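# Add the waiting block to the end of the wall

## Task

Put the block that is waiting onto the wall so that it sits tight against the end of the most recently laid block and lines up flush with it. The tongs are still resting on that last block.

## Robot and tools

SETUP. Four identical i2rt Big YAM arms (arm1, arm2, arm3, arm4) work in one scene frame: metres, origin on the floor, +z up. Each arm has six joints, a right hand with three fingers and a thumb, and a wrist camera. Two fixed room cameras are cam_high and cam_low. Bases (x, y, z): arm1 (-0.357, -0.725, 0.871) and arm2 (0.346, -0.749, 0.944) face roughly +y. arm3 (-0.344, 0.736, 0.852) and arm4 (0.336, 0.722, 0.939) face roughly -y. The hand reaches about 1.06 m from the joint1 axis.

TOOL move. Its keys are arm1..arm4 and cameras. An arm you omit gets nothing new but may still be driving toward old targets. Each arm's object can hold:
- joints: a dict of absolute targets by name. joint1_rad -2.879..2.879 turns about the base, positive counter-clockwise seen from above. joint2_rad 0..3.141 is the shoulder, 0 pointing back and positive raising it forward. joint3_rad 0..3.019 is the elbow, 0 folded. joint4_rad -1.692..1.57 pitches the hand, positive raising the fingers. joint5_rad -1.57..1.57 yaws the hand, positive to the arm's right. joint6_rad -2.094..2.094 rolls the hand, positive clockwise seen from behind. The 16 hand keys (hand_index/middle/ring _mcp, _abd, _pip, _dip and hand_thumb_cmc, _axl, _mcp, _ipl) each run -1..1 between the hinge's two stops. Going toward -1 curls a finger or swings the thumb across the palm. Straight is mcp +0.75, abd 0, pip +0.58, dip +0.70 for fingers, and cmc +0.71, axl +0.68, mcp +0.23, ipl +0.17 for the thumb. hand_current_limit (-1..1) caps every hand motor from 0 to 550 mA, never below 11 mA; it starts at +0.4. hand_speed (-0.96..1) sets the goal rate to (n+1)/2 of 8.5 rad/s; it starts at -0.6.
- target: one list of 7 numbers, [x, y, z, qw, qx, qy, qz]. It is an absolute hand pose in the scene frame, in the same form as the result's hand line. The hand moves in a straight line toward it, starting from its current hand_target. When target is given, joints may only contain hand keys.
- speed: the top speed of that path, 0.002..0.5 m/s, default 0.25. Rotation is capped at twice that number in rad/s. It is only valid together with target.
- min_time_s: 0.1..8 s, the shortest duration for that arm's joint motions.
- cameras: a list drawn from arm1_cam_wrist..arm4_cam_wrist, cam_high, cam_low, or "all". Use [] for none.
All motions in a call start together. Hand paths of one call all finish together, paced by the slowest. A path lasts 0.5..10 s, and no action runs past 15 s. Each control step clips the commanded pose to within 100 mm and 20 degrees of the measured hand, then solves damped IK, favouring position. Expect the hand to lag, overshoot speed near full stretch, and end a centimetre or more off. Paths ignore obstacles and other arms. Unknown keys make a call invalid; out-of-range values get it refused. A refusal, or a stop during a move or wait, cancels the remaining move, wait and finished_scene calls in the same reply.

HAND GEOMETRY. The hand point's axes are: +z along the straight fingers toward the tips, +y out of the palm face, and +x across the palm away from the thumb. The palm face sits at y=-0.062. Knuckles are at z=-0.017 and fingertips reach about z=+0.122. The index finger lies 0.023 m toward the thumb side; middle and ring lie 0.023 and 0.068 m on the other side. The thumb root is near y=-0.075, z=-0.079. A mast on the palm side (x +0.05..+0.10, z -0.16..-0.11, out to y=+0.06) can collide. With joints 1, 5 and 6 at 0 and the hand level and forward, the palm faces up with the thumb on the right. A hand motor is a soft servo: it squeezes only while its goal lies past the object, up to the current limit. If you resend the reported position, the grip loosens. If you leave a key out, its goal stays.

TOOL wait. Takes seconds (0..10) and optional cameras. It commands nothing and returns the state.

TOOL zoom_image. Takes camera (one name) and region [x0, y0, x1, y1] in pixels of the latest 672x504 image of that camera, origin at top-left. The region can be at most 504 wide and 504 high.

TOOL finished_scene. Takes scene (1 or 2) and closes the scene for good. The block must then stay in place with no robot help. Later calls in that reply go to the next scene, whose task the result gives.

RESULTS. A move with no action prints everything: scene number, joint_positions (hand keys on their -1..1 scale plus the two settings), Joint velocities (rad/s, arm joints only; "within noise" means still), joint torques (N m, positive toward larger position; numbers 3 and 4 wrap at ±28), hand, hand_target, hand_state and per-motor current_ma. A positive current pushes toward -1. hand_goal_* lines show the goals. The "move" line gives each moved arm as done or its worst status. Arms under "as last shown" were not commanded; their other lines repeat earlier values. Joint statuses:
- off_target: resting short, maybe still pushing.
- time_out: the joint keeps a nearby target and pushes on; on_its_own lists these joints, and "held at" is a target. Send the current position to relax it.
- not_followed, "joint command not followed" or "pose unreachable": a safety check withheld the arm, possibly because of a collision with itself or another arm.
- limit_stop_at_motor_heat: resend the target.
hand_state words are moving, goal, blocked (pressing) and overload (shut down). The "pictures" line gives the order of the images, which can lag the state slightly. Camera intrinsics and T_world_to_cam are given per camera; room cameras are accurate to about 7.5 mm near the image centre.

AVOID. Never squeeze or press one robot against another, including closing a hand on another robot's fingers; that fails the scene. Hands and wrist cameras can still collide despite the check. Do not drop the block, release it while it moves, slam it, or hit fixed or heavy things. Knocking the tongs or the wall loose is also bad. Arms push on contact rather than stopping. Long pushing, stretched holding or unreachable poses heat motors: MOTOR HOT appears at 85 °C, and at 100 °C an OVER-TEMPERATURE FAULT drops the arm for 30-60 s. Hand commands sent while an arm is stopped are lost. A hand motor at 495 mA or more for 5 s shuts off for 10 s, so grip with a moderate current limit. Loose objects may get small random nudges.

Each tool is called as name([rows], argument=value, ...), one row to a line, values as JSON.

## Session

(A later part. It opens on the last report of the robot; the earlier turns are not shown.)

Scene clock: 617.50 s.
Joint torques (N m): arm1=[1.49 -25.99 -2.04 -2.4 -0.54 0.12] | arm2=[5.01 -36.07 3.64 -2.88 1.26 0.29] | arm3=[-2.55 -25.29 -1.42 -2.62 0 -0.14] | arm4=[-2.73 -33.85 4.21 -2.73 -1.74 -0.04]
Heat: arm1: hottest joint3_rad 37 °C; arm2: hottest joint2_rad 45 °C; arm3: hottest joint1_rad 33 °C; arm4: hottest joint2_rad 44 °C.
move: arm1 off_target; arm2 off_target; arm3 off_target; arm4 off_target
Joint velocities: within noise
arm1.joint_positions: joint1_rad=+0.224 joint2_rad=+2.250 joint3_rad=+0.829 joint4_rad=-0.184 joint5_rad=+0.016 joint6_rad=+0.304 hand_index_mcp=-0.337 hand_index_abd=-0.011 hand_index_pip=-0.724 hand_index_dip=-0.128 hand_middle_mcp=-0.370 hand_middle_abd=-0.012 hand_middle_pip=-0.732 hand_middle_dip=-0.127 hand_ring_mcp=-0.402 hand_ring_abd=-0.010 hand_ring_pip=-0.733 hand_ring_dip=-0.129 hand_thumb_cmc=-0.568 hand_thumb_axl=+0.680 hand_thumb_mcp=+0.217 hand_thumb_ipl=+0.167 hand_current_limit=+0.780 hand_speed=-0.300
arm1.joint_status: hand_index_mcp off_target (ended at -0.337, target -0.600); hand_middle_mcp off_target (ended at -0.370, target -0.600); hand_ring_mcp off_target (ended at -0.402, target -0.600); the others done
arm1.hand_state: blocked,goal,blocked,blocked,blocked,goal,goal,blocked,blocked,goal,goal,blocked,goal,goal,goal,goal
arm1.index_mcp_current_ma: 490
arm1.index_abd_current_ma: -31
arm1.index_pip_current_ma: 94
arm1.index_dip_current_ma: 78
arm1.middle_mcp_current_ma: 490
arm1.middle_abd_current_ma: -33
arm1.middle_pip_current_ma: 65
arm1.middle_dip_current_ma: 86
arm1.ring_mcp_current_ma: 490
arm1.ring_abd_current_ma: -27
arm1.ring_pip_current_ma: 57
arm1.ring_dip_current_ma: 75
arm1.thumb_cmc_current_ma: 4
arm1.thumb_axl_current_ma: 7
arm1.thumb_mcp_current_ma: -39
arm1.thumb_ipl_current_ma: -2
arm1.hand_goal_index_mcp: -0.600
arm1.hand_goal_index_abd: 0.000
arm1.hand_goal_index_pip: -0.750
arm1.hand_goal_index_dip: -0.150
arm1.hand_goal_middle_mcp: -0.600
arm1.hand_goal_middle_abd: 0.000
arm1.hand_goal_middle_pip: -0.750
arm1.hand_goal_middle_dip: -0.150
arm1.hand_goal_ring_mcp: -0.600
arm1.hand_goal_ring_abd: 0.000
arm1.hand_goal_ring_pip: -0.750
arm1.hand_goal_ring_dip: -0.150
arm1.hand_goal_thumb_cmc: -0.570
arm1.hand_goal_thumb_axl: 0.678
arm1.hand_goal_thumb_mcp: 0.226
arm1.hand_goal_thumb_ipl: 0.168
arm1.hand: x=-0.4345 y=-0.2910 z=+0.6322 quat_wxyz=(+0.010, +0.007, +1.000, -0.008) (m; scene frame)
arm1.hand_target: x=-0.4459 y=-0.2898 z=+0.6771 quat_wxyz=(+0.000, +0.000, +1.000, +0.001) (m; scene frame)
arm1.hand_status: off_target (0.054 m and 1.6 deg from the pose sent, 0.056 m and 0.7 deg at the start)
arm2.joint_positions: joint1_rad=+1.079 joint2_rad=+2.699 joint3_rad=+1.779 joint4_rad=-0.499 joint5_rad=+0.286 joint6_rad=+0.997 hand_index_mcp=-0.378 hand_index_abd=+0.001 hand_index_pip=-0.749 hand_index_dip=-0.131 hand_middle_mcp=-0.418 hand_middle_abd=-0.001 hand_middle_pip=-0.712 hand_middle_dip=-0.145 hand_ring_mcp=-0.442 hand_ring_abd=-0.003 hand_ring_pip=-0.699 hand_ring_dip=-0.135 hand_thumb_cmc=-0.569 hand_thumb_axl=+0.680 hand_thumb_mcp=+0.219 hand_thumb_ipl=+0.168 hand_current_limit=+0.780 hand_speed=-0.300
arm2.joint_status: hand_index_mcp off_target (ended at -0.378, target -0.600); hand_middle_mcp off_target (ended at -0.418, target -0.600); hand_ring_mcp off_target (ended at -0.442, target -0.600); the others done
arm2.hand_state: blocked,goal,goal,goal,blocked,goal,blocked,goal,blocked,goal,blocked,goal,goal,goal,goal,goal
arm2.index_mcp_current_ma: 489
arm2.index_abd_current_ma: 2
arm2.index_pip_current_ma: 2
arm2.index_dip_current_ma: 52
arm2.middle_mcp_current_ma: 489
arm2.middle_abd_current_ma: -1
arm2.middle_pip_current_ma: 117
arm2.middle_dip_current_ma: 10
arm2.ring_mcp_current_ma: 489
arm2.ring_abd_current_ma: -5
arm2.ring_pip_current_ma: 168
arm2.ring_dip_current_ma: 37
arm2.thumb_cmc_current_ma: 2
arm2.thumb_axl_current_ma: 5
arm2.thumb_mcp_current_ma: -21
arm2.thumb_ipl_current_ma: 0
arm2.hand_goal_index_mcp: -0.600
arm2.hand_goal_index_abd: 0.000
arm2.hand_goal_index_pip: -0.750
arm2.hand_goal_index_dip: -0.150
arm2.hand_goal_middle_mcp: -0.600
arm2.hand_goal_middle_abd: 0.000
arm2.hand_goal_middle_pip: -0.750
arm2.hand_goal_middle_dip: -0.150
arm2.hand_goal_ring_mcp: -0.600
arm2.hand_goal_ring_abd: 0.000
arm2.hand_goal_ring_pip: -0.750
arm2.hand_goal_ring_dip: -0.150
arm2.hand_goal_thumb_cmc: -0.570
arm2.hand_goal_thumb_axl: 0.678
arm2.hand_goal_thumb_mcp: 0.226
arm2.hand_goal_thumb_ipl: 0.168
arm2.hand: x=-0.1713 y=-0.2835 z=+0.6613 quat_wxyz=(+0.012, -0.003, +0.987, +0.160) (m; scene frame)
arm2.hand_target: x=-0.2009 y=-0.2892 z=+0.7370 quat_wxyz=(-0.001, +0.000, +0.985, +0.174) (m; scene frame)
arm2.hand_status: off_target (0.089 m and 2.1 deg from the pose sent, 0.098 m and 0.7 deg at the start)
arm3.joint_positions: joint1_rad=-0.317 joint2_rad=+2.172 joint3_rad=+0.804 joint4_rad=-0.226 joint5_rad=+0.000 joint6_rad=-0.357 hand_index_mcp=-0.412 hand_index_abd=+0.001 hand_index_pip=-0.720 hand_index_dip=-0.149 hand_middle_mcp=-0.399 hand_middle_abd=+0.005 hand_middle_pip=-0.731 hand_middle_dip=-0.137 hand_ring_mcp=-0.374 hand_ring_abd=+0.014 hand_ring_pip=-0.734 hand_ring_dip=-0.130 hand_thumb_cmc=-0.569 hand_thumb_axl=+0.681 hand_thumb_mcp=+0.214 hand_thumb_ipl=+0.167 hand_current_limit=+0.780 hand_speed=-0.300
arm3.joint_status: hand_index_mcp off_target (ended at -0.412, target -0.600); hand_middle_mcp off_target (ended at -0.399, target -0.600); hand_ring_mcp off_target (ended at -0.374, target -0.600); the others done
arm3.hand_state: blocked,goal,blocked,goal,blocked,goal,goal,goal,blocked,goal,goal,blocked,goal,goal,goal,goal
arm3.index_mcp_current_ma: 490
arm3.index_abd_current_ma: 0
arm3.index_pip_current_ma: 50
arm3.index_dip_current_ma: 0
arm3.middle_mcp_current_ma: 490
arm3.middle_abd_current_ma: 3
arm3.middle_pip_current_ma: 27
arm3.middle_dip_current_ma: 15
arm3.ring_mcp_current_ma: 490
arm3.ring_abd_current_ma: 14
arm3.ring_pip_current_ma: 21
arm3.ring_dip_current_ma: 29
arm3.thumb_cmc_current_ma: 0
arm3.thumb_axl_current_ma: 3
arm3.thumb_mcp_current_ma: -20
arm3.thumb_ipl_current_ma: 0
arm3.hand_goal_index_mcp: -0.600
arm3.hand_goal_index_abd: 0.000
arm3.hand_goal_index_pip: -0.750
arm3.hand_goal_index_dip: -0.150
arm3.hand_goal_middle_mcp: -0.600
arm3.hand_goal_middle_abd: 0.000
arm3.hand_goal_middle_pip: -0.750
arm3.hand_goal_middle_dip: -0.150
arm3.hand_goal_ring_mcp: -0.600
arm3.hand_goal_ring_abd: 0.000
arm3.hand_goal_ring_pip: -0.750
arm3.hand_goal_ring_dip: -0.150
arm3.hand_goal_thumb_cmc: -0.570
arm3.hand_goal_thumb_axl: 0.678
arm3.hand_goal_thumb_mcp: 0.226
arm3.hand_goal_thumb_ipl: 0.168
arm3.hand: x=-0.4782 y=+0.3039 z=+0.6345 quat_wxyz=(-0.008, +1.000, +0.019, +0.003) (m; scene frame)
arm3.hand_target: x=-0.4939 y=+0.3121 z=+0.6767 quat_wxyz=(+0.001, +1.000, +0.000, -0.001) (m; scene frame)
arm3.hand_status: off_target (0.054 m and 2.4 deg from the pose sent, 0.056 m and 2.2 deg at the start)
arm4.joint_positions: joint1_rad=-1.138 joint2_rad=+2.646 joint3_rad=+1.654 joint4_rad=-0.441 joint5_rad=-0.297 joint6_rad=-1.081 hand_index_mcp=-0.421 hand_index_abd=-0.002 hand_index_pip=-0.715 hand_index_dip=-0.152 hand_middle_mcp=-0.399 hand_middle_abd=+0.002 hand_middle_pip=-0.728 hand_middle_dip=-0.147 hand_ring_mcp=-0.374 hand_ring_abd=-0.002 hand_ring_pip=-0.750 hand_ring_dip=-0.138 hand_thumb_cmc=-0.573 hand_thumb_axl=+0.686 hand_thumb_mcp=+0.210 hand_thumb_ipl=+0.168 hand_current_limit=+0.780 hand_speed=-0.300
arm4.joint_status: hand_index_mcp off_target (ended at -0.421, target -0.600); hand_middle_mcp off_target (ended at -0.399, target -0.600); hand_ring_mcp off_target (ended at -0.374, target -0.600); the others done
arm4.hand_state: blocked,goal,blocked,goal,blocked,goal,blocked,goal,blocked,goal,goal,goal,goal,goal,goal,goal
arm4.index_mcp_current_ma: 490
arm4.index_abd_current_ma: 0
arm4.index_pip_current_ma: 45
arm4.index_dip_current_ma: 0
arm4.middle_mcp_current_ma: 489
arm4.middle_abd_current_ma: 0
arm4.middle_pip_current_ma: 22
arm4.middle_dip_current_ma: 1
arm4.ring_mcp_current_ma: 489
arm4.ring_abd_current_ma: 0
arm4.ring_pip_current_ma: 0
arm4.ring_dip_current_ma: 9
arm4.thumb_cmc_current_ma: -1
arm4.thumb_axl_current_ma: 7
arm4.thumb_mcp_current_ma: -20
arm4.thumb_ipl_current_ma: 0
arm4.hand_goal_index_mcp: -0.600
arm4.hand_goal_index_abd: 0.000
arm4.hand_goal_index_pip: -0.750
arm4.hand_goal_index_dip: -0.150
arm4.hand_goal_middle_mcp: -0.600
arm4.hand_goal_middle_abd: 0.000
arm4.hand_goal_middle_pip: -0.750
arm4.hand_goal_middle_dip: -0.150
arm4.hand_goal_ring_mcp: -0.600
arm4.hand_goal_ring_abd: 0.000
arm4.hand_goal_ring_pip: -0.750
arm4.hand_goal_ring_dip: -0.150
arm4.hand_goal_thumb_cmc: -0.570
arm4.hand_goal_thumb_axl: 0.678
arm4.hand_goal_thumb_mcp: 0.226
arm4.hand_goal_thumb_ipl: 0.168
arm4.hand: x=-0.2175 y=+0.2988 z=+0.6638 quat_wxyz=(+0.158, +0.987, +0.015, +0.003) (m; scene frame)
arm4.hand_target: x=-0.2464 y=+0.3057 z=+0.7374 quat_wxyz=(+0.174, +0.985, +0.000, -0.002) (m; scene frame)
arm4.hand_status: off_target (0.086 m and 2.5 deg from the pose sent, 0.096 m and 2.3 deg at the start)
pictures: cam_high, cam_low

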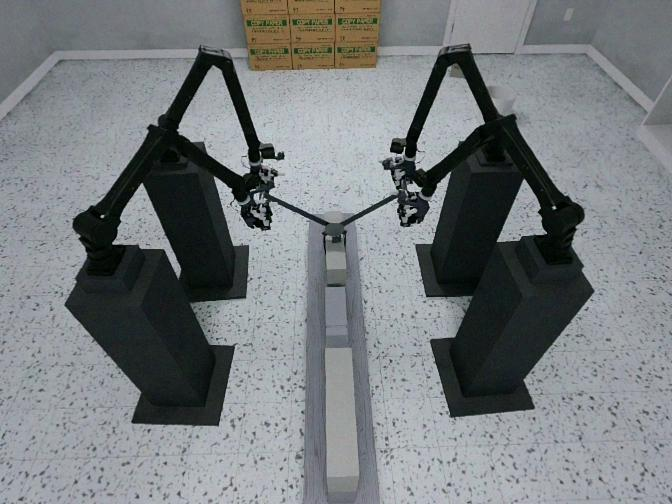

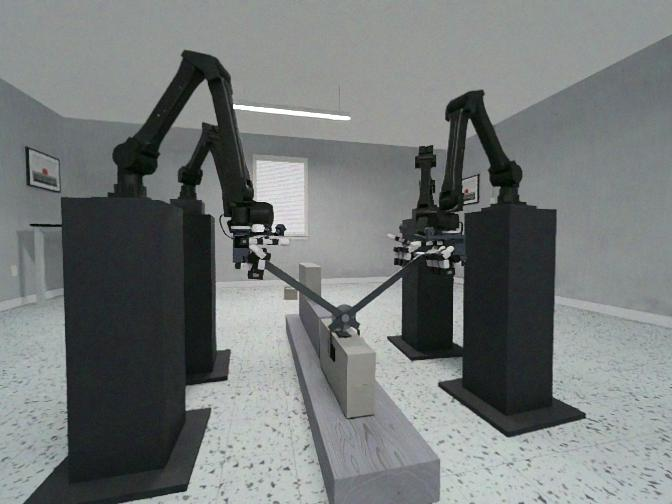

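move(arm1={"target": [-0.4470, -0.290, 0.745, 0, 0, 1, 0], "speed": 0.04}, arm2={"target": [-0.2000, -0.292, 0.800, 0, 0, 0.9848, 0.1736], "speed": 0.04}, arm3={"target": [-0.4950, 0.313, 0.745, 0, 1, 0, 0], "speed": 0.04}, arm4={"target": [-0.2450, 0.308, 0.800, 0.1736, 0.9848, 0, 0], "speed": 0.04}, cameras=["cam_low", "cam_high"])

zoom_image(camera="cam_low", region=[260, 230, 400, 430])

Scene clock: 625.03 s.
Joint torques (N m): arm1=[1.32 -26.87 -0.46 -2.78 -0.13 0.11] | arm2=[5.48 -35.6 4.85 -3.12 1.51 0.29] | arm3=[-2.55 -25.76 0.7 -3.32 0.01 -0.17] | arm4=[-3.08 -33.26 6.01 -2.65 -2.13 -0.03]
Heat: arm1: hottest joint3_rad 37 °C; arm2: hottest joint2_rad 47 °C; arm3: hottest joint1_rad 33 °C; arm4: hottest joint2_rad 43 °C.
move: arm1 off_target; arm2 off_target; arm3 off_target; arm4 off_target
Joint velocities: within noise
arm1.joint_positions: joint1_rad=+0.223 joint2_rad=+2.092 joint3_rad=+0.803 joint4_rad=-0.328 joint5_rad=+0.006 joint6_rad=+0.304 hand_index_mcp=-0.343 hand_index_abd=-0.011 hand_index_pip=-0.728 hand_index_dip=-0.126 hand_middle_mcp=-0.370 hand_middle_abd=-0.012 hand_middle_pip=-0.741 hand_middle_dip=-0.119 hand_ring_mcp=-0.399 hand_ring_abd=-0.010 hand_ring_pip=-0.737 hand_ring_dip=-0.128 hand_thumb_cmc=-0.568 hand_thumb_axl=+0.680 hand_thumb_mcp=+0.217 hand_thumb_ipl=+0.167 hand_current_limit=+0.780 hand_speed=-0.300
arm1.joint_status: not commanded
arm1.hand_state: blocked,goal,blocked,blocked,blocked,goal,goal,blocked,blocked,goal,goal,blocked,goal,goal,goal,goal
arm1.index_mcp_current_ma: 490
arm1.index_abd_current_ma: -31
arm1.index_pip_current_ma: 78
arm1.index_dip_current_ma: 86
arm1.middle_mcp_current_ma: 490
arm1.middle_abd_current_ma: -33
arm1.middle_pip_current_ma: 30
arm1.middle_dip_current_ma: 116
arm1.ring_mcp_current_ma: 490
arm1.ring_abd_current_ma: -27
arm1.ring_pip_current_ma: 45
arm1.ring_dip_current_ma: 81
arm1.thumb_cmc_current_ma: 4
arm1.thumb_axl_current_ma: 7
arm1.thumb_mcp_current_ma: -39
arm1.thumb_ipl_current_ma: -2
arm1.hand_goal_index_mcp: -0.600
arm1.hand_goal_index_abd: 0.000
arm1.hand_goal_index_pip: -0.750
arm1.hand_goal_index_dip: -0.150
arm1.hand_goal_middle_mcp: -0.600
arm1.hand_goal_middle_abd: 0.000
arm1.hand_goal_middle_pip: -0.750
arm1.hand_goal_middle_dip: -0.150
arm1.hand_goal_ring_mcp: -0.600
arm1.hand_goal_ring_abd: 0.000
arm1.hand_goal_ring_pip: -0.750
arm1.hand_goal_ring_dip: -0.150
arm1.hand_goal_thumb_cmc: -0.570
arm1.hand_goal_thumb_axl: 0.678
arm1.hand_goal_thumb_mcp: 0.226
arm1.hand_goal_thumb_ipl: 0.168
arm1.hand: x=-0.4365 y=-0.2896 z=+0.6841 quat_wxyz=(+0.007, +0.007, +1.000, -0.015) (m; scene frame)
arm1.hand_target: x=-0.4458 y=-0.2890 z=+0.7348 quat_wxyz=(+0.000, +0.000, +1.000, +0.001) (m; scene frame)
arm1.hand_status: off_target (0.062 m and 2.1 deg from the pose sent, 0.114 m and 1.6 deg at the start)
arm2.joint_positions: joint1_rad=+1.077 joint2_rad=+2.589 joint3_rad=+1.723 joint4_rad=-0.561 joint5_rad=+0.279 joint6_rad=+0.996 hand_index_mcp=-0.378 hand_index_abd=+0.001 hand_index_pip=-0.752 hand_index_dip=-0.129 hand_middle_mcp=-0.418 hand_middle_abd=-0.001 hand_middle_pip=-0.712 hand_middle_dip=-0.145 hand_ring_mcp=-0.448 hand_ring_abd=-0.002 hand_ring_pip=-0.693 hand_ring_dip=-0.138 hand_thumb_cmc=-0.569 hand_thumb_axl=+0.680 hand_thumb_mcp=+0.219 hand_thumb_ipl=+0.168 hand_current_limit=+0.780 hand_speed=-0.300
arm2.joint_status: not commanded
arm2.hand_state: blocked,goal,goal,blocked,blocked,goal,blocked,goal,blocked,goal,blocked,goal,goal,goal,goal,goal
arm2.index_mcp_current_ma: 489
arm2.index_abd_current_ma: 2
arm2.index_pip_current_ma: -2
arm2.index_dip_current_ma: 58
arm2.middle_mcp_current_ma: 490
arm2.middle_abd_current_ma: -1
arm2.middle_pip_current_ma: 117
arm2.middle_dip_current_ma: 10
arm2.ring_mcp_current_ma: 490
arm2.ring_abd_current_ma: -2
arm2.ring_pip_current_ma: 190
arm2.ring_dip_current_ma: 28
arm2.thumb_cmc_current_ma: 2
arm2.thumb_axl_current_ma: 5
arm2.thumb_mcp_current_ma: -21
arm2.thumb_ipl_current_ma: 0
arm2.hand_goal_index_mcp: -0.600
arm2.hand_goal_index_abd: 0.000
arm2.hand_goal_index_pip: -0.750
arm2.hand_goal_index_dip: -0.150
arm2.hand_goal_middle_mcp: -0.600
arm2.hand_goal_middle_abd: 0.000
arm2.hand_goal_middle_pip: -0.750
arm2.hand_goal_middle_dip: -0.150
arm2.hand_goal_ring_mcp: -0.600
arm2.hand_goal_ring_abd: 0.000
arm2.hand_goal_ring_pip: -0.750
arm2.hand_goal_ring_dip: -0.150
arm2.hand_goal_thumb_cmc: -0.570
arm2.hand_goal_thumb_axl: 0.678
arm2.hand_goal_thumb_mcp: 0.226
arm2.hand_goal_thumb_ipl: 0.168
arm2.hand: x=-0.1725 y=-0.2830 z=+0.7130 quat_wxyz=(+0.014, -0.004, +0.988, +0.155) (m; scene frame)
arm2.hand_target: x=-0.2006 y=-0.2895 z=+0.7921 quat_wxyz=(-0.001, +0.000, +0.985, +0.174) (m; scene frame)
arm2.hand_status: off_target (0.092 m and 2.7 deg from the pose sent, 0.142 m and 2.1 deg at the start)
arm3.joint_positions: joint1_rad=-0.316 joint2_rad=+2.009 joint3_rad=+0.775 joint4_rad=-0.372 joint5_rad=+0.000 joint6_rad=-0.354 hand_index_mcp=-0.412 hand_index_abd=+0.001 hand_index_pip=-0.720 hand_index_dip=-0.149 hand_middle_mcp=-0.399 hand_middle_abd=+0.005 hand_middle_pip=-0.736 hand_middle_dip=-0.133 hand_ring_mcp=-0.374 hand_ring_abd=+0.014 hand_ring_pip=-0.740 hand_ring_dip=-0.125 hand_thumb_cmc=-0.569 hand_thumb_axl=+0.681 hand_thumb_mcp=+0.214 hand_thumb_ipl=+0.167 hand_current_limit=+0.780 hand_speed=-0.300
arm3.joint_status: not commanded
arm3.hand_state: blocked,goal,blocked,goal,blocked,goal,goal,goal,blocked,goal,goal,blocked,goal,goal,goal,goal
arm3.index_mcp_current_ma: 489
arm3.index_abd_current_ma: 0
arm3.index_pip_current_ma: 50
arm3.index_dip_current_ma: 0
arm3.middle_mcp_current_ma: 490
arm3.middle_abd_current_ma: 3
arm3.middle_pip_current_ma: 17
arm3.middle_dip_current_ma: 22
arm3.ring_mcp_current_ma: 489
arm3.ring_abd_current_ma: 14
arm3.ring_pip_current_ma: 10
arm3.ring_dip_current_ma: 39
arm3.thumb_cmc_current_ma: 0
arm3.thumb_axl_current_ma: 3
arm3.thumb_mcp_current_ma: -20
arm3.thumb_ipl_current_ma: 0
arm3.hand_goal_index_mcp: -0.600
arm3.hand_goal_index_abd: 0.000
arm3.hand_goal_index_pip: -0.750
arm3.hand_goal_index_dip: -0.150
arm3.hand_goal_middle_mcp: -0.600
arm3.hand_goal_middle_abd: 0.000
arm3.hand_goal_middle_pip: -0.750
arm3.hand_goal_middle_dip: -0.150
arm3.hand_goal_ring_mcp: -0.600
arm3.hand_goal_ring_abd: 0.000
arm3.hand_goal_ring_pip: -0.750
arm3.hand_goal_ring_dip: -0.150
arm3.hand_goal_thumb_cmc: -0.570
arm3.hand_goal_thumb_axl: 0.678
arm3.hand_goal_thumb_mcp: 0.226
arm3.hand_goal_thumb_ipl: 0.168
arm3.hand: x=-0.4773 y=+0.3061 z=+0.6872 quat_wxyz=(-0.015, +1.000, +0.018, +0.005) (m; scene frame)
arm3.hand_target: x=-0.4939 y=+0.3117 z=+0.7351 quat_wxyz=(+0.001, +1.000, +0.000, -0.001) (m; scene frame)
arm3.hand_status: off_target (0.061 m and 2.7 deg from the pose sent, 0.112 m and 2.4 deg at the start)
arm4.joint_positions: joint1_rad=-1.138 joint2_rad=+2.529 joint3_rad=+1.598 joint4_rad=-0.514 joint5_rad=-0.287 joint6_rad=-1.080 hand_index_mcp=-0.428 hand_index_abd=-0.002 hand_index_pip=-0.712 hand_index_dip=-0.151 hand_middle_mcp=-0.400 hand_middle_abd=+0.003 hand_middle_pip=-0.728 hand_middle_dip=-0.146 hand_ring_mcp=-0.364 hand_ring_abd=-0.002 hand_ring_pip=-0.751 hand_ring_dip=-0.138 hand_thumb_cmc=-0.577 hand_thumb_axl=+0.692 hand_thumb_mcp=+0.201 hand_thumb_ipl=+0.168 hand_current_limit=+0.780 hand_speed=-0.300
arm4.joint_status: not commanded
arm4.hand_state: blocked,goal,blocked,goal,blocked,goal,blocked,goal,blocked,goal,goal,goal,goal,goal,blocked,goal
arm4.index_mcp_current_ma: 489
arm4.index_abd_current_ma: 0
arm4.index_pip_current_ma: 53
arm4.index_dip_current_ma: 0
arm4.middle_mcp_current_ma: 489
arm4.middle_abd_current_ma: 1
arm4.middle_pip_current_ma: 22
arm4.middle_dip_current_ma: 1
arm4.ring_mcp_current_ma: 489
arm4.ring_abd_current_ma: -1
arm4.ring_pip_current_ma: 0
arm4.ring_dip_current_ma: 9
arm4.thumb_cmc_current_ma: -4
arm4.thumb_axl_current_ma: 15
arm4.thumb_mcp_current_ma: -41
arm4.thumb_ipl_current_ma: 0
arm4.hand_goal_index_mcp: -0.600
arm4.hand_goal_index_abd: 0.000
arm4.hand_goal_index_pip: -0.750
arm4.hand_goal_index_dip: -0.150
arm4.hand_goal_middle_mcp: -0.600
arm4.hand_goal_middle_abd: 0.000
arm4.hand_goal_middle_pip: -0.750
arm4.hand_goal_middle_dip: -0.150
arm4.hand_goal_ring_mcp: -0.600
arm4.hand_goal_ring_abd: 0.000
arm4.hand_goal_ring_pip: -0.750
arm4.hand_goal_ring_dip: -0.150
arm4.hand_goal_thumb_cmc: -0.570
arm4.hand_goal_thumb_axl: 0.678
arm4.hand_goal_thumb_mcp: 0.226
arm4.hand_goal_thumb_ipl: 0.168
arm4.hand: x=-0.2171 y=+0.2996 z=+0.7165 quat_wxyz=(+0.151, +0.988, +0.014, +0.006) (m; scene frame)
arm4.hand_target: x=-0.2458 y=+0.3061 z=+0.7933 quat_wxyz=(+0.174, +0.985, +0.000, -0.002) (m; scene frame)
arm4.hand_status: off_target (0.088 m and 3.1 deg from the pose sent, 0.139 m and 2.5 deg at the start)
pictures: cam_high, cam_low

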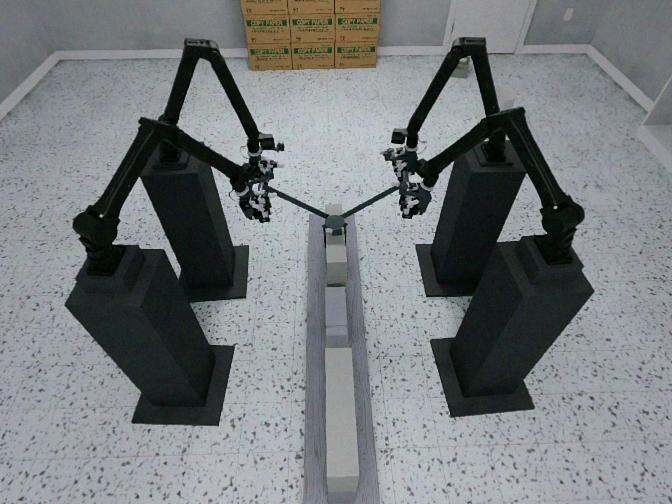

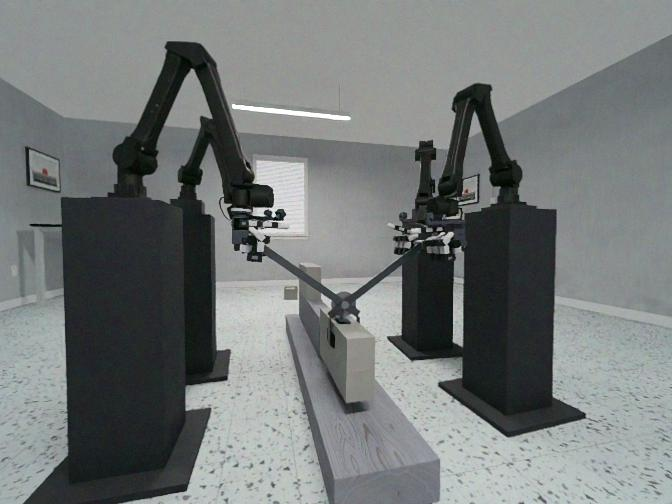

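Scaled by 2.520 from the camera's 672x504 image, which has a finer 960x720 frame.

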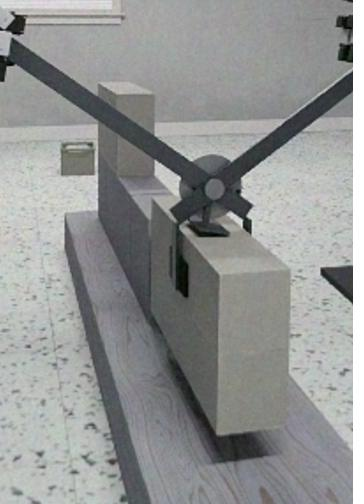

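move(arm1={"target": [-0.4470, -0.290, 0.845, 0, 0, 1, 0], "speed": 0.05}, arm2={"target": [-0.2000, -0.290, 0.900, 0, 0, 0.9848, 0.1736], "speed": 0.05}, arm3={"target": [-0.4950, 0.313, 0.845, 0, 1, 0, 0], "speed": 0.05}, arm4={"target": [-0.2450, 0.306, 0.900, 0.1736, 0.9848, 0, 0], "speed": 0.05}, cameras=["cam_low", "cam_high"])

zoom_image(camera="cam_low", region=[260, 230, 400, 430])

Scene clock: 632.10 s.
Joint torques (N m): arm1=[1.38 -26.58 3.85 -4.62 -0.09 0.11] | arm2=[5.01 -35.55 6.98 -2.89 1.74 0.22] | arm3=[-2.26 -25.41 4.41 -4.79 -0.17 -0.2] | arm4=[-3.08 -32.73 9.18 -2.85 -2.55 -0.05]
Heat: arm1: hottest joint3_rad 37 °C; arm2: hottest joint2_rad 50 °C; arm3: hottest joint1_rad 33 °C; arm4: hottest joint2_rad 43 °C.
move: arm1 off_target; arm2 off_target; arm3 off_target; arm4 off_target
Joint velocities: within noise
arm1.joint_positions: joint1_rad=+0.226 joint2_rad=+1.839 joint3_rad=+0.803 joint4_rad=-0.579 joint5_rad=+0.005 joint6_rad=+0.304 hand_index_mcp=-0.351 hand_index_abd=-0.007 hand_index_pip=-0.731 hand_index_dip=-0.125 hand_middle_mcp=-0.370 hand_middle_abd=-0.010 hand_middle_pip=-0.747 hand_middle_dip=-0.114 hand_ring_mcp=-0.390 hand_ring_abd=-0.010 hand_ring_pip=-0.745 hand_ring_dip=-0.126 hand_thumb_cmc=-0.568 hand_thumb_axl=+0.680 hand_thumb_mcp=+0.217 hand_thumb_ipl=+0.167 hand_current_limit=+0.780 hand_speed=-0.300
arm1.joint_status: not commanded
arm1.hand_state: blocked,goal,goal,blocked,blocked,goal,goal,blocked,blocked,goal,goal,blocked,goal,goal,goal,goal
arm1.index_mcp_current_ma: 490
arm1.index_abd_current_ma: -20
arm1.index_pip_current_ma: 68
arm1.index_dip_current_ma: 91
arm1.middle_mcp_current_ma: 489
arm1.middle_abd_current_ma: -28
arm1.middle_pip_current_ma: 7
arm1.middle_dip_current_ma: 138
arm1.ring_mcp_current_ma: 490
arm1.ring_abd_current_ma: -28
arm1.ring_pip_current_ma: 15
arm1.ring_dip_current_ma: 88
arm1.thumb_cmc_current_ma: 4
arm1.thumb_axl_current_ma: 7
arm1.thumb_mcp_current_ma: -39
arm1.thumb_ipl_current_ma: -2
arm1.hand_goal_index_mcp: -0.600
arm1.hand_goal_index_abd: 0.000
arm1.hand_goal_index_pip: -0.750
arm1.hand_goal_index_dip: -0.150
arm1.hand_goal_middle_mcp: -0.600
arm1.hand_goal_middle_abd: 0.000
arm1.hand_goal_middle_pip: -0.750
arm1.hand_goal_middle_dip: -0.150
arm1.hand_goal_ring_mcp: -0.600
arm1.hand_goal_ring_abd: 0.000
arm1.hand_goal_ring_pip: -0.750
arm1.hand_goal_ring_dip: -0.150
arm1.hand_goal_thumb_cmc: -0.570
arm1.hand_goal_thumb_axl: 0.678
arm1.hand_goal_thumb_mcp: 0.226
arm1.hand_goal_thumb_ipl: 0.168
arm1.hand: x=-0.4396 y=-0.2837 z=+0.7754 quat_wxyz=(+0.006, +0.006, +1.000, -0.014) (m; scene frame)
arm1.hand_target: x=-0.4461 y=-0.2876 z=+0.8329 quat_wxyz=(+0.000, +0.000, +1.000, +0.002) (m; scene frame)
arm1.hand_status: off_target (0.070 m and 1.9 deg from the pose sent, 0.161 m and 2.1 deg at the start)
arm2.joint_positions: joint1_rad=+1.077 joint2_rad=+2.419 joint3_rad=+1.678 joint4_rad=-0.713 joint5_rad=+0.272 joint6_rad=+0.999 hand_index_mcp=-0.356 hand_index_abd=+0.001 hand_index_pip=-0.752 hand_index_dip=-0.129 hand_middle_mcp=-0.419 hand_middle_abd=-0.002 hand_middle_pip=-0.712 hand_middle_dip=-0.142 hand_ring_mcp=-0.463 hand_ring_abd=+0.002 hand_ring_pip=-0.679 hand_ring_dip=-0.137 hand_thumb_cmc=-0.569 hand_thumb_axl=+0.680 hand_thumb_mcp=+0.219 hand_thumb_ipl=+0.168 hand_current_limit=+0.780 hand_speed=-0.300
arm2.joint_status: not commanded
arm2.hand_state: blocked,goal,goal,blocked,blocked,goal,blocked,goal,blocked,goal,blocked,goal,goal,goal,goal,goal
arm2.index_mcp_current_ma: 490
arm2.index_abd_current_ma: 1
arm2.index_pip_current_ma: -2
arm2.index_dip_current_ma: 58
arm2.middle_mcp_current_ma: 490
arm2.middle_abd_current_ma: -3
arm2.middle_pip_current_ma: 117
arm2.middle_dip_current_ma: 17
arm2.ring_mcp_current_ma: 490
arm2.ring_abd_current_ma: 2
arm2.ring_pip_current_ma: 250
arm2.ring_dip_current_ma: 32
arm2.thumb_cmc_current_ma: 2
arm2.thumb_axl_current_ma: 5
arm2.thumb_mcp_current_ma: -21
arm2.thumb_ipl_current_ma: 0
arm2.hand_goal_index_mcp: -0.600
arm2.hand_goal_index_abd: 0.000
arm2.hand_goal_index_pip: -0.750
arm2.hand_goal_index_dip: -0.150
arm2.hand_goal_middle_mcp: -0.600
arm2.hand_goal_middle_abd: 0.000
arm2.hand_goal_middle_pip: -0.750
arm2.hand_goal_middle_dip: -0.150
arm2.hand_goal_ring_mcp: -0.600
arm2.hand_goal_ring_abd: 0.000
arm2.hand_goal_ring_pip: -0.750
arm2.hand_goal_ring_dip: -0.150
arm2.hand_goal_thumb_cmc: -0.570
arm2.hand_goal_thumb_axl: 0.678
arm2.hand_goal_thumb_mcp: 0.226
arm2.hand_goal_thumb_ipl: 0.168
arm2.hand: x=-0.1724 y=-0.2839 z=+0.8022 quat_wxyz=(+0.023, -0.004, +0.989, +0.145) (m; scene frame)
arm2.hand_target: x=-0.1989 y=-0.2881 z=+0.8912 quat_wxyz=(-0.002, +0.000, +0.985, +0.173) (m; scene frame)
arm2.hand_status: off_target (0.102 m and 4.2 deg from the pose sent, 0.189 m and 2.7 deg at the start; pose on its path clipped on 77 of 87 steps)
arm3.joint_positions: joint1_rad=-0.321 joint2_rad=+1.760 joint3_rad=+0.790 joint4_rad=-0.636 joint5_rad=+0.005 joint6_rad=-0.349 hand_index_mcp=-0.412 hand_index_abd=+0.001 hand_index_pip=-0.720 hand_index_dip=-0.150 hand_middle_mcp=-0.399 hand_middle_abd=+0.005 hand_middle_pip=-0.736 hand_middle_dip=-0.132 hand_ring_mcp=-0.380 hand_ring_abd=+0.009 hand_ring_pip=-0.744 hand_ring_dip=-0.122 hand_thumb_cmc=-0.569 hand_thumb_axl=+0.681 hand_thumb_mcp=+0.214 hand_thumb_ipl=+0.167 hand_current_limit=+0.780 hand_speed=-0.300
arm3.joint_status: not commanded
arm3.hand_state: blocked,goal,blocked,goal,blocked,goal,goal,goal,blocked,goal,goal,blocked,goal,goal,goal,goal
arm3.index_mcp_current_ma: 490
arm3.index_abd_current_ma: 0
arm3.index_pip_current_ma: 50
arm3.index_dip_current_ma: 0
arm3.middle_mcp_current_ma: 489
arm3.middle_abd_current_ma: 3
arm3.middle_pip_current_ma: 17
arm3.middle_dip_current_ma: 24
arm3.ring_mcp_current_ma: 489
arm3.ring_abd_current_ma: 8
arm3.ring_pip_current_ma: 5
arm3.ring_dip_current_ma: 46
arm3.thumb_cmc_current_ma: 0
arm3.thumb_axl_current_ma: 3
arm3.thumb_mcp_current_ma: -20
arm3.thumb_ipl_current_ma: 0
arm3.hand_goal_index_mcp: -0.600
arm3.hand_goal_index_abd: 0.000
arm3.hand_goal_index_pip: -0.750
arm3.hand_goal_index_dip: -0.150
arm3.hand_goal_middle_mcp: -0.600
arm3.hand_goal_middle_abd: 0.000
arm3.hand_goal_middle_pip: -0.750
arm3.hand_goal_middle_dip: -0.150
arm3.hand_goal_ring_mcp: -0.600
arm3.hand_goal_ring_abd: 0.000
arm3.hand_goal_ring_pip: -0.750
arm3.hand_goal_ring_dip: -0.150
arm3.hand_goal_thumb_cmc: -0.570
arm3.hand_goal_thumb_axl: 0.678
arm3.hand_goal_thumb_mcp: 0.226
arm3.hand_goal_thumb_ipl: 0.168
arm3.hand: x=-0.4821 y=+0.3021 z=+0.7780 quat_wxyz=(-0.015, +1.000, +0.014, +0.003) (m; scene frame)
arm3.hand_target: x=-0.4945 y=+0.3103 z=+0.8337 quat_wxyz=(+0.002, +1.000, +0.000, -0.001) (m; scene frame)
arm3.hand_status: off_target (0.069 m and 2.3 deg from the pose sent, 0.159 m and 2.7 deg at the start)
arm4.joint_positions: joint1_rad=-1.141 joint2_rad=+2.352 joint3_rad=+1.556 joint4_rad=-0.673 joint5_rad=-0.276 joint6_rad=-1.080 hand_index_mcp=-0.437 hand_index_abd=-0.003 hand_index_pip=-0.705 hand_index_dip=-0.150 hand_middle_mcp=-0.400 hand_middle_abd=+0.007 hand_middle_pip=-0.731 hand_middle_dip=-0.144 hand_ring_mcp=-0.336 hand_ring_abd=-0.002 hand_ring_pip=-0.751 hand_ring_dip=-0.142 hand_thumb_cmc=-0.584 hand_thumb_axl=+0.700 hand_thumb_mcp=+0.192 hand_thumb_ipl=+0.168 hand_current_limit=+0.780 hand_speed=-0.300
arm4.joint_status: not commanded
arm4.hand_state: blocked,goal,blocked,goal,blocked,goal,goal,goal,blocked,goal,goal,goal,goal,blocked,blocked,goal
arm4.index_mcp_current_ma: 489
arm4.index_abd_current_ma: -1
arm4.index_pip_current_ma: 68
arm4.index_dip_current_ma: 0
arm4.middle_mcp_current_ma: 490
arm4.middle_abd_current_ma: 3
arm4.middle_pip_current_ma: 18
arm4.middle_dip_current_ma: 3
arm4.ring_mcp_current_ma: 490
arm4.ring_abd_current_ma: 0
arm4.ring_pip_current_ma: 0
arm4.ring_dip_current_ma: 5
arm4.thumb_cmc_current_ma: -11
arm4.thumb_axl_current_ma: 31
arm4.thumb_mcp_current_ma: -67
arm4.thumb_ipl_current_ma: 0
arm4.hand_goal_index_mcp: -0.600
arm4.hand_goal_index_abd: 0.000
arm4.hand_goal_index_pip: -0.750
arm4.hand_goal_index_dip: -0.150
arm4.hand_goal_middle_mcp: -0.600
arm4.hand_goal_middle_abd: 0.000
arm4.hand_goal_middle_pip: -0.750
arm4.hand_goal_middle_dip: -0.150
arm4.hand_goal_ring_mcp: -0.600
arm4.hand_goal_ring_abd: 0.000
arm4.hand_goal_ring_pip: -0.750
arm4.hand_goal_ring_dip: -0.150
arm4.hand_goal_thumb_cmc: -0.570
arm4.hand_goal_thumb_axl: 0.678
arm4.hand_goal_thumb_mcp: 0.226
arm4.hand_goal_thumb_ipl: 0.168
arm4.hand: x=-0.2179 y=+0.3017 z=+0.8056 quat_wxyz=(+0.141, +0.990, +0.010, +0.014) (m; scene frame)
arm4.hand_target: x=-0.2446 y=+0.3049 z=+0.8936 quat_wxyz=(+0.174, +0.985, +0.000, -0.002) (m; scene frame)
arm4.hand_status: off_target (0.098 m and 4.3 deg from the pose sent, 0.186 m and 3.1 deg at the start; pose on its path clipped on 49 of 87 steps)
pictures: cam_high, cam_low

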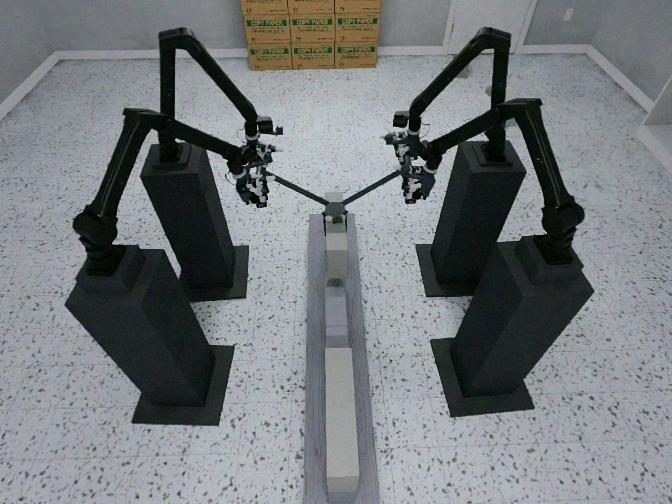

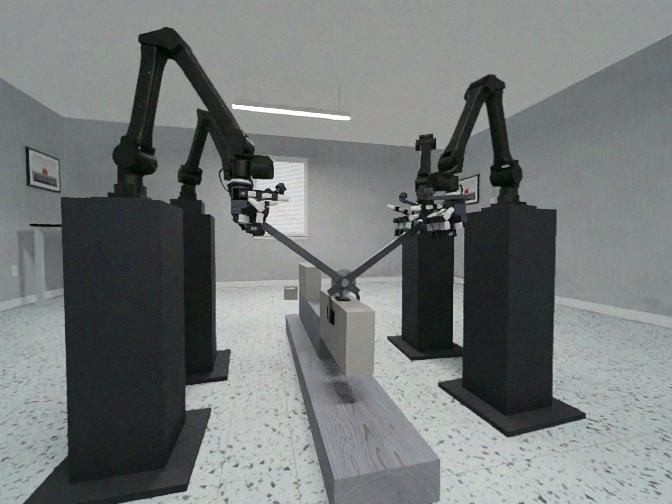

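Scaled by 2.520 from the camera's 672x504 image, which has a finer 960x720 frame.

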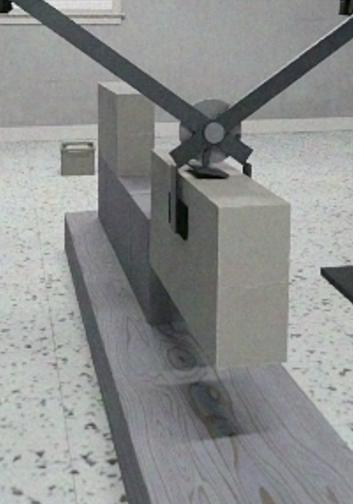

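move(arm1={"target": [-0.4400, -0.288, 0.950, 0, 0, 1, 0], "speed": 0.05}, arm2={"target": [-0.1950, -0.288, 1.005, 0, 0, 0.9848, 0.1736], "speed": 0.05}, arm3={"target": [-0.4880, 0.311, 0.950, 0, 1, 0, 0], "speed": 0.05}, arm4={"target": [-0.2400, 0.304, 1.005, 0.1736, 0.9848, 0, 0], "speed": 0.05}, cameras=["cam_low", "cam_high"])

zoom_image(camera="cam_low", region=[260, 200, 400, 400])

zoom_image(camera="cam_high", region=[230, 130, 450, 350])

Scene clock: 639.10 s.
Joint torques (N m): arm1=[0.15 -26.64 10.55 -6.72 0.02 -0.02] | arm2=[4.13 -34.73 8.83 -2.69 1.92 0.16] | arm3=[-0.79 -26.4 8.92 -6.04 -0.38 -0.15] | arm4=[-2.2 -31.91 11.38 -3.03 -2.61 0.01]
Heat: arm1: hottest joint2_rad 37 °C; arm2: hottest joint2_rad 52 °C; arm3: hottest joint1_rad 33 °C; arm4: hottest joint2_rad 43 °C.
move: arm1 off_target; arm2 off_target; arm3 off_target; arm4 off_target
Joint velocities: within noise
arm1.joint_positions: joint1_rad=+0.226 joint2_rad=+1.644 joint3_rad=+0.846 joint4_rad=-0.837 joint5_rad=+0.005 joint6_rad=+0.301 hand_index_mcp=-0.352 hand_index_abd=-0.007 hand_index_pip=-0.737 hand_index_dip=-0.119 hand_middle_mcp=-0.370 hand_middle_abd=-0.008 hand_middle_pip=-0.751 hand_middle_dip=-0.109 hand_ring_mcp=-0.389 hand_ring_abd=-0.009 hand_ring_pip=-0.747 hand_ring_dip=-0.124 hand_thumb_cmc=-0.568 hand_thumb_axl=+0.680 hand_thumb_mcp=+0.217 hand_thumb_ipl=+0.167 hand_current_limit=+0.780 hand_speed=-0.300
arm1.joint_status: not commanded
arm1.hand_state: blocked,goal,goal,blocked,blocked,goal,goal,blocked,blocked,goal,goal,blocked,goal,goal,goal,goal
arm1.index_mcp_current_ma: 490
arm1.index_abd_current_ma: -18
arm1.index_pip_current_ma: 45
arm1.index_dip_current_ma: 116
arm1.middle_mcp_current_ma: 490
arm1.middle_abd_current_ma: -22
arm1.middle_pip_current_ma: -2
arm1.middle_dip_current_ma: 160
arm1.ring_mcp_current_ma: 490
arm1.ring_abd_current_ma: -26
arm1.ring_pip_current_ma: 8
arm1.ring_dip_current_ma: 96
arm1.thumb_cmc_current_ma: 4
arm1.thumb_axl_current_ma: 7
arm1.thumb_mcp_current_ma: -39
arm1.thumb_ipl_current_ma: -2
arm1.hand_goal_index_mcp: -0.600
arm1.hand_goal_index_abd: 0.000
arm1.hand_goal_index_pip: -0.750
arm1.hand_goal_index_dip: -0.150
arm1.hand_goal_middle_mcp: -0.600
arm1.hand_goal_middle_abd: 0.000
arm1.hand_goal_middle_pip: -0.750
arm1.hand_goal_middle_dip: -0.150
arm1.hand_goal_ring_mcp: -0.600
arm1.hand_goal_ring_abd: 0.000
arm1.hand_goal_ring_pip: -0.750
arm1.hand_goal_ring_dip: -0.150
arm1.hand_goal_thumb_cmc: -0.570
arm1.hand_goal_thumb_axl: 0.678
arm1.hand_goal_thumb_mcp: 0.226
arm1.hand_goal_thumb_ipl: 0.168
arm1.hand: x=-0.4384 y=-0.2878 z=+0.8548 quat_wxyz=(+0.009, +0.004, +1.000, -0.024) (m; scene frame)
arm1.hand_target: x=-0.4391 y=-0.2856 z=+0.9350 quat_wxyz=(+0.000, +0.000, +1.000, +0.005) (m; scene frame)
arm1.hand_status: off_target (0.095 m and 2.9 deg from the pose sent, 0.175 m and 1.9 deg at the start; pose on its path clipped on 5 of 88 steps)
arm2.joint_positions: joint1_rad=+1.077 joint2_rad=+2.280 joint3_rad=+1.664 joint4_rad=-0.852 joint5_rad=+0.267 joint6_rad=+0.999 hand_index_mcp=-0.348 hand_index_abd=+0.000 hand_index_pip=-0.751 hand_index_dip=-0.130 hand_middle_mcp=-0.420 hand_middle_abd=-0.005 hand_middle_pip=-0.712 hand_middle_dip=-0.138 hand_ring_mcp=-0.468 hand_ring_abd=+0.003 hand_ring_pip=-0.675 hand_ring_dip=-0.136 hand_thumb_cmc=-0.569 hand_thumb_axl=+0.680 hand_thumb_mcp=+0.219 hand_thumb_ipl=+0.168 hand_current_limit=+0.780 hand_speed=-0.300
arm2.joint_status: not commanded
arm2.hand_state: blocked,goal,goal,blocked,blocked,goal,blocked,goal,blocked,goal,blocked,goal,goal,goal,goal,goal
arm2.index_mcp_current_ma: 490
arm2.index_abd_current_ma: 0
arm2.index_pip_current_ma: -2
arm2.index_dip_current_ma: 55
arm2.middle_mcp_current_ma: 489
arm2.middle_abd_current_ma: -8
arm2.middle_pip_current_ma: 117
arm2.middle_dip_current_ma: 28
arm2.ring_mcp_current_ma: 489
arm2.ring_abd_current_ma: 5
arm2.ring_pip_current_ma: 268
arm2.ring_dip_current_ma: 34
arm2.thumb_cmc_current_ma: 2
arm2.thumb_axl_current_ma: 5
arm2.thumb_mcp_current_ma: -21
arm2.thumb_ipl_current_ma: 0
arm2.hand_goal_index_mcp: -0.600
arm2.hand_goal_index_abd: 0.000
arm2.hand_goal_index_pip: -0.750
arm2.hand_goal_index_dip: -0.150
arm2.hand_goal_middle_mcp: -0.600
arm2.hand_goal_middle_abd: 0.000
arm2.hand_goal_middle_pip: -0.750
arm2.hand_goal_middle_dip: -0.150
arm2.hand_goal_ring_mcp: -0.600
arm2.hand_goal_ring_abd: 0.000
arm2.hand_goal_ring_pip: -0.750
arm2.hand_goal_ring_dip: -0.150
arm2.hand_goal_thumb_cmc: -0.570
arm2.hand_goal_thumb_axl: 0.678
arm2.hand_goal_thumb_mcp: 0.226
arm2.hand_goal_thumb_ipl: 0.168
arm2.hand: x=-0.1696 y=-0.2864 z=+0.8819 quat_wxyz=(+0.027, -0.005, +0.990, +0.140) (m; scene frame)
arm2.hand_target: x=-0.1883 y=-0.2868 z=+0.9738 quat_wxyz=(-0.001, +0.000, +0.985, +0.173) (m; scene frame)
arm2.hand_status: off_target (0.126 m and 5.0 deg from the pose sent, 0.204 m and 4.2 deg at the start; pose on its path clipped on 84 of 88 steps)
arm3.joint_positions: joint1_rad=-0.317 joint2_rad=+1.587 joint3_rad=+0.867 joint4_rad=-0.916 joint5_rad=+0.009 joint6_rad=-0.337 hand_index_mcp=-0.412 hand_index_abd=+0.001 hand_index_pip=-0.720 hand_index_dip=-0.150 hand_middle_mcp=-0.399 hand_middle_abd=+0.005 hand_middle_pip=-0.740 hand_middle_dip=-0.127 hand_ring_mcp=-0.380 hand_ring_abd=+0.004 hand_ring_pip=-0.752 hand_ring_dip=-0.117 hand_thumb_cmc=-0.569 hand_thumb_axl=+0.681 hand_thumb_mcp=+0.214 hand_thumb_ipl=+0.167 hand_current_limit=+0.780 hand_speed=-0.300
arm3.joint_status: not commanded
arm3.hand_state: blocked,goal,blocked,goal,blocked,goal,goal,blocked,blocked,goal,goal,blocked,goal,goal,goal,goal
arm3.index_mcp_current_ma: 490
arm3.index_abd_current_ma: 0
arm3.index_pip_current_ma: 52
arm3.index_dip_current_ma: 0
arm3.middle_mcp_current_ma: 490
arm3.middle_abd_current_ma: 3
arm3.middle_pip_current_ma: 11
arm3.middle_dip_current_ma: 35
arm3.ring_mcp_current_ma: 489
arm3.ring_abd_current_ma: 2
arm3.ring_pip_current_ma: -1
arm3.ring_dip_current_ma: 59
arm3.thumb_cmc_current_ma: 0
arm3.thumb_axl_current_ma: 3
arm3.thumb_mcp_current_ma: -20
arm3.thumb_ipl_current_ma: 0
arm3.hand_goal_index_mcp: -0.600
arm3.hand_goal_index_abd: 0.000
arm3.hand_goal_index_pip: -0.750
arm3.hand_goal_index_dip: -0.150
arm3.hand_goal_middle_mcp: -0.600
arm3.hand_goal_middle_abd: 0.000
arm3.hand_goal_middle_pip: -0.750
arm3.hand_goal_middle_dip: -0.150
arm3.hand_goal_ring_mcp: -0.600
arm3.hand_goal_ring_abd: 0.000
arm3.hand_goal_ring_pip: -0.750
arm3.hand_goal_ring_dip: -0.150
arm3.hand_goal_thumb_cmc: -0.570
arm3.hand_goal_thumb_axl: 0.678
arm3.hand_goal_thumb_mcp: 0.226
arm3.hand_goal_thumb_ipl: 0.168
arm3.hand: x=-0.4823 y=+0.3025 z=+0.8572 quat_wxyz=(-0.030, +0.999, +0.009, +0.005) (m; scene frame)
arm3.hand_target: x=-0.4880 y=+0.3077 z=+0.9352 quat_wxyz=(+0.003, +1.000, +0.000, -0.002) (m; scene frame)
arm3.hand_status: off_target (0.093 m and 3.6 deg from the pose sent, 0.172 m and 2.3 deg at the start)
arm4.joint_positions: joint1_rad=-1.141 joint2_rad=+2.210 joint3_rad=+1.549 joint4_rad=-0.814 joint5_rad=-0.274 joint6_rad=-1.080 hand_index_mcp=-0.437 hand_index_abd=-0.003 hand_index_pip=-0.705 hand_index_dip=-0.151 hand_middle_mcp=-0.400 hand_middle_abd=+0.007 hand_middle_pip=-0.731 hand_middle_dip=-0.144 hand_ring_mcp=-0.336 hand_ring_abd=-0.002 hand_ring_pip=-0.750 hand_ring_dip=-0.143 hand_thumb_cmc=-0.584 hand_thumb_axl=+0.701 hand_thumb_mcp=+0.191 hand_thumb_ipl=+0.168 hand_current_limit=+0.780 hand_speed=-0.300
arm4.joint_status: not commanded
arm4.hand_state: blocked,goal,blocked,goal,blocked,goal,goal,goal,blocked,goal,goal,goal,goal,blocked,blocked,goal
arm4.index_mcp_current_ma: 490
arm4.index_abd_current_ma: -1
arm4.index_pip_current_ma: 70
arm4.index_dip_current_ma: 0
arm4.middle_mcp_current_ma: 490
arm4.middle_abd_current_ma: 3
arm4.middle_pip_current_ma: 18
arm4.middle_dip_current_ma: 3
arm4.ring_mcp_current_ma: 490
arm4.ring_abd_current_ma: 0
arm4.ring_pip_current_ma: 0
arm4.ring_dip_current_ma: 4
arm4.thumb_cmc_current_ma: -11
arm4.thumb_axl_current_ma: 32
arm4.thumb_mcp_current_ma: -70
arm4.thumb_ipl_current_ma: 0
arm4.hand_goal_index_mcp: -0.600
arm4.hand_goal_index_abd: 0.000
arm4.hand_goal_index_pip: -0.750
arm4.hand_goal_index_dip: -0.150
arm4.hand_goal_middle_mcp: -0.600
arm4.hand_goal_middle_abd: 0.000
arm4.hand_goal_middle_pip: -0.750
arm4.hand_goal_middle_dip: -0.150
arm4.hand_goal_ring_mcp: -0.600
arm4.hand_goal_ring_abd: 0.000
arm4.hand_goal_ring_pip: -0.750
arm4.hand_goal_ring_dip: -0.150
arm4.hand_goal_thumb_cmc: -0.570
arm4.hand_goal_thumb_axl: 0.678
arm4.hand_goal_thumb_mcp: 0.226
arm4.hand_goal_thumb_ipl: 0.168
arm4.hand: x=-0.2159 y=+0.3019 z=+0.8860 quat_wxyz=(+0.139, +0.990, +0.010, +0.016) (m; scene frame)
arm4.hand_target: x=-0.2346 y=+0.3029 z=+0.9783 quat_wxyz=(+0.174, +0.985, +0.000, -0.003) (m; scene frame)
arm4.hand_status: off_target (0.121 m and 4.6 deg from the pose sent, 0.200 m and 4.3 deg at the start; pose on its path clipped on 83 of 88 steps)
pictures: cam_high, cam_low

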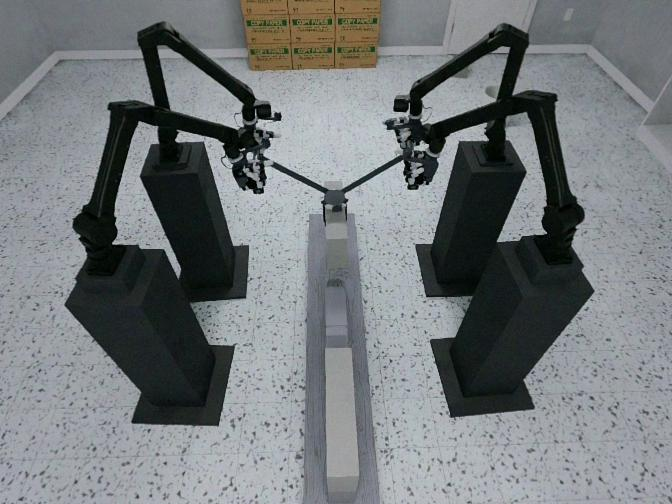

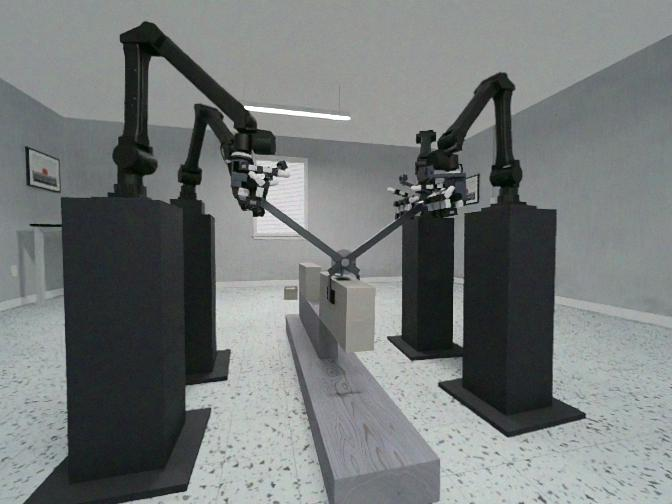

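Scaled by 2.520 from the camera's 672x504 image, which has a finer 960x720 frame.

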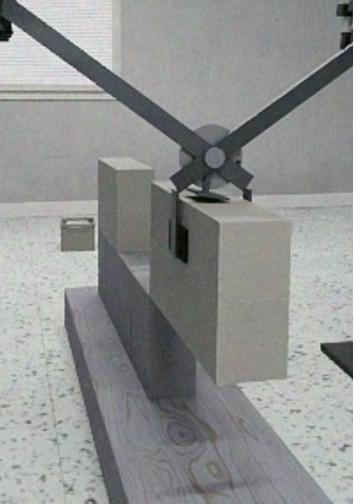

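Scaled by 2.291 from the camera's 672x504 image, which has a finer 960x720 frame.

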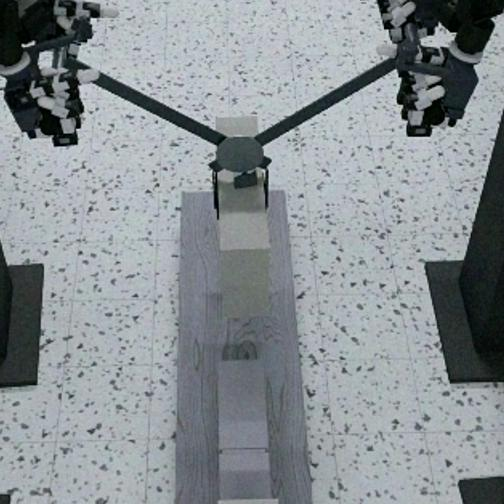

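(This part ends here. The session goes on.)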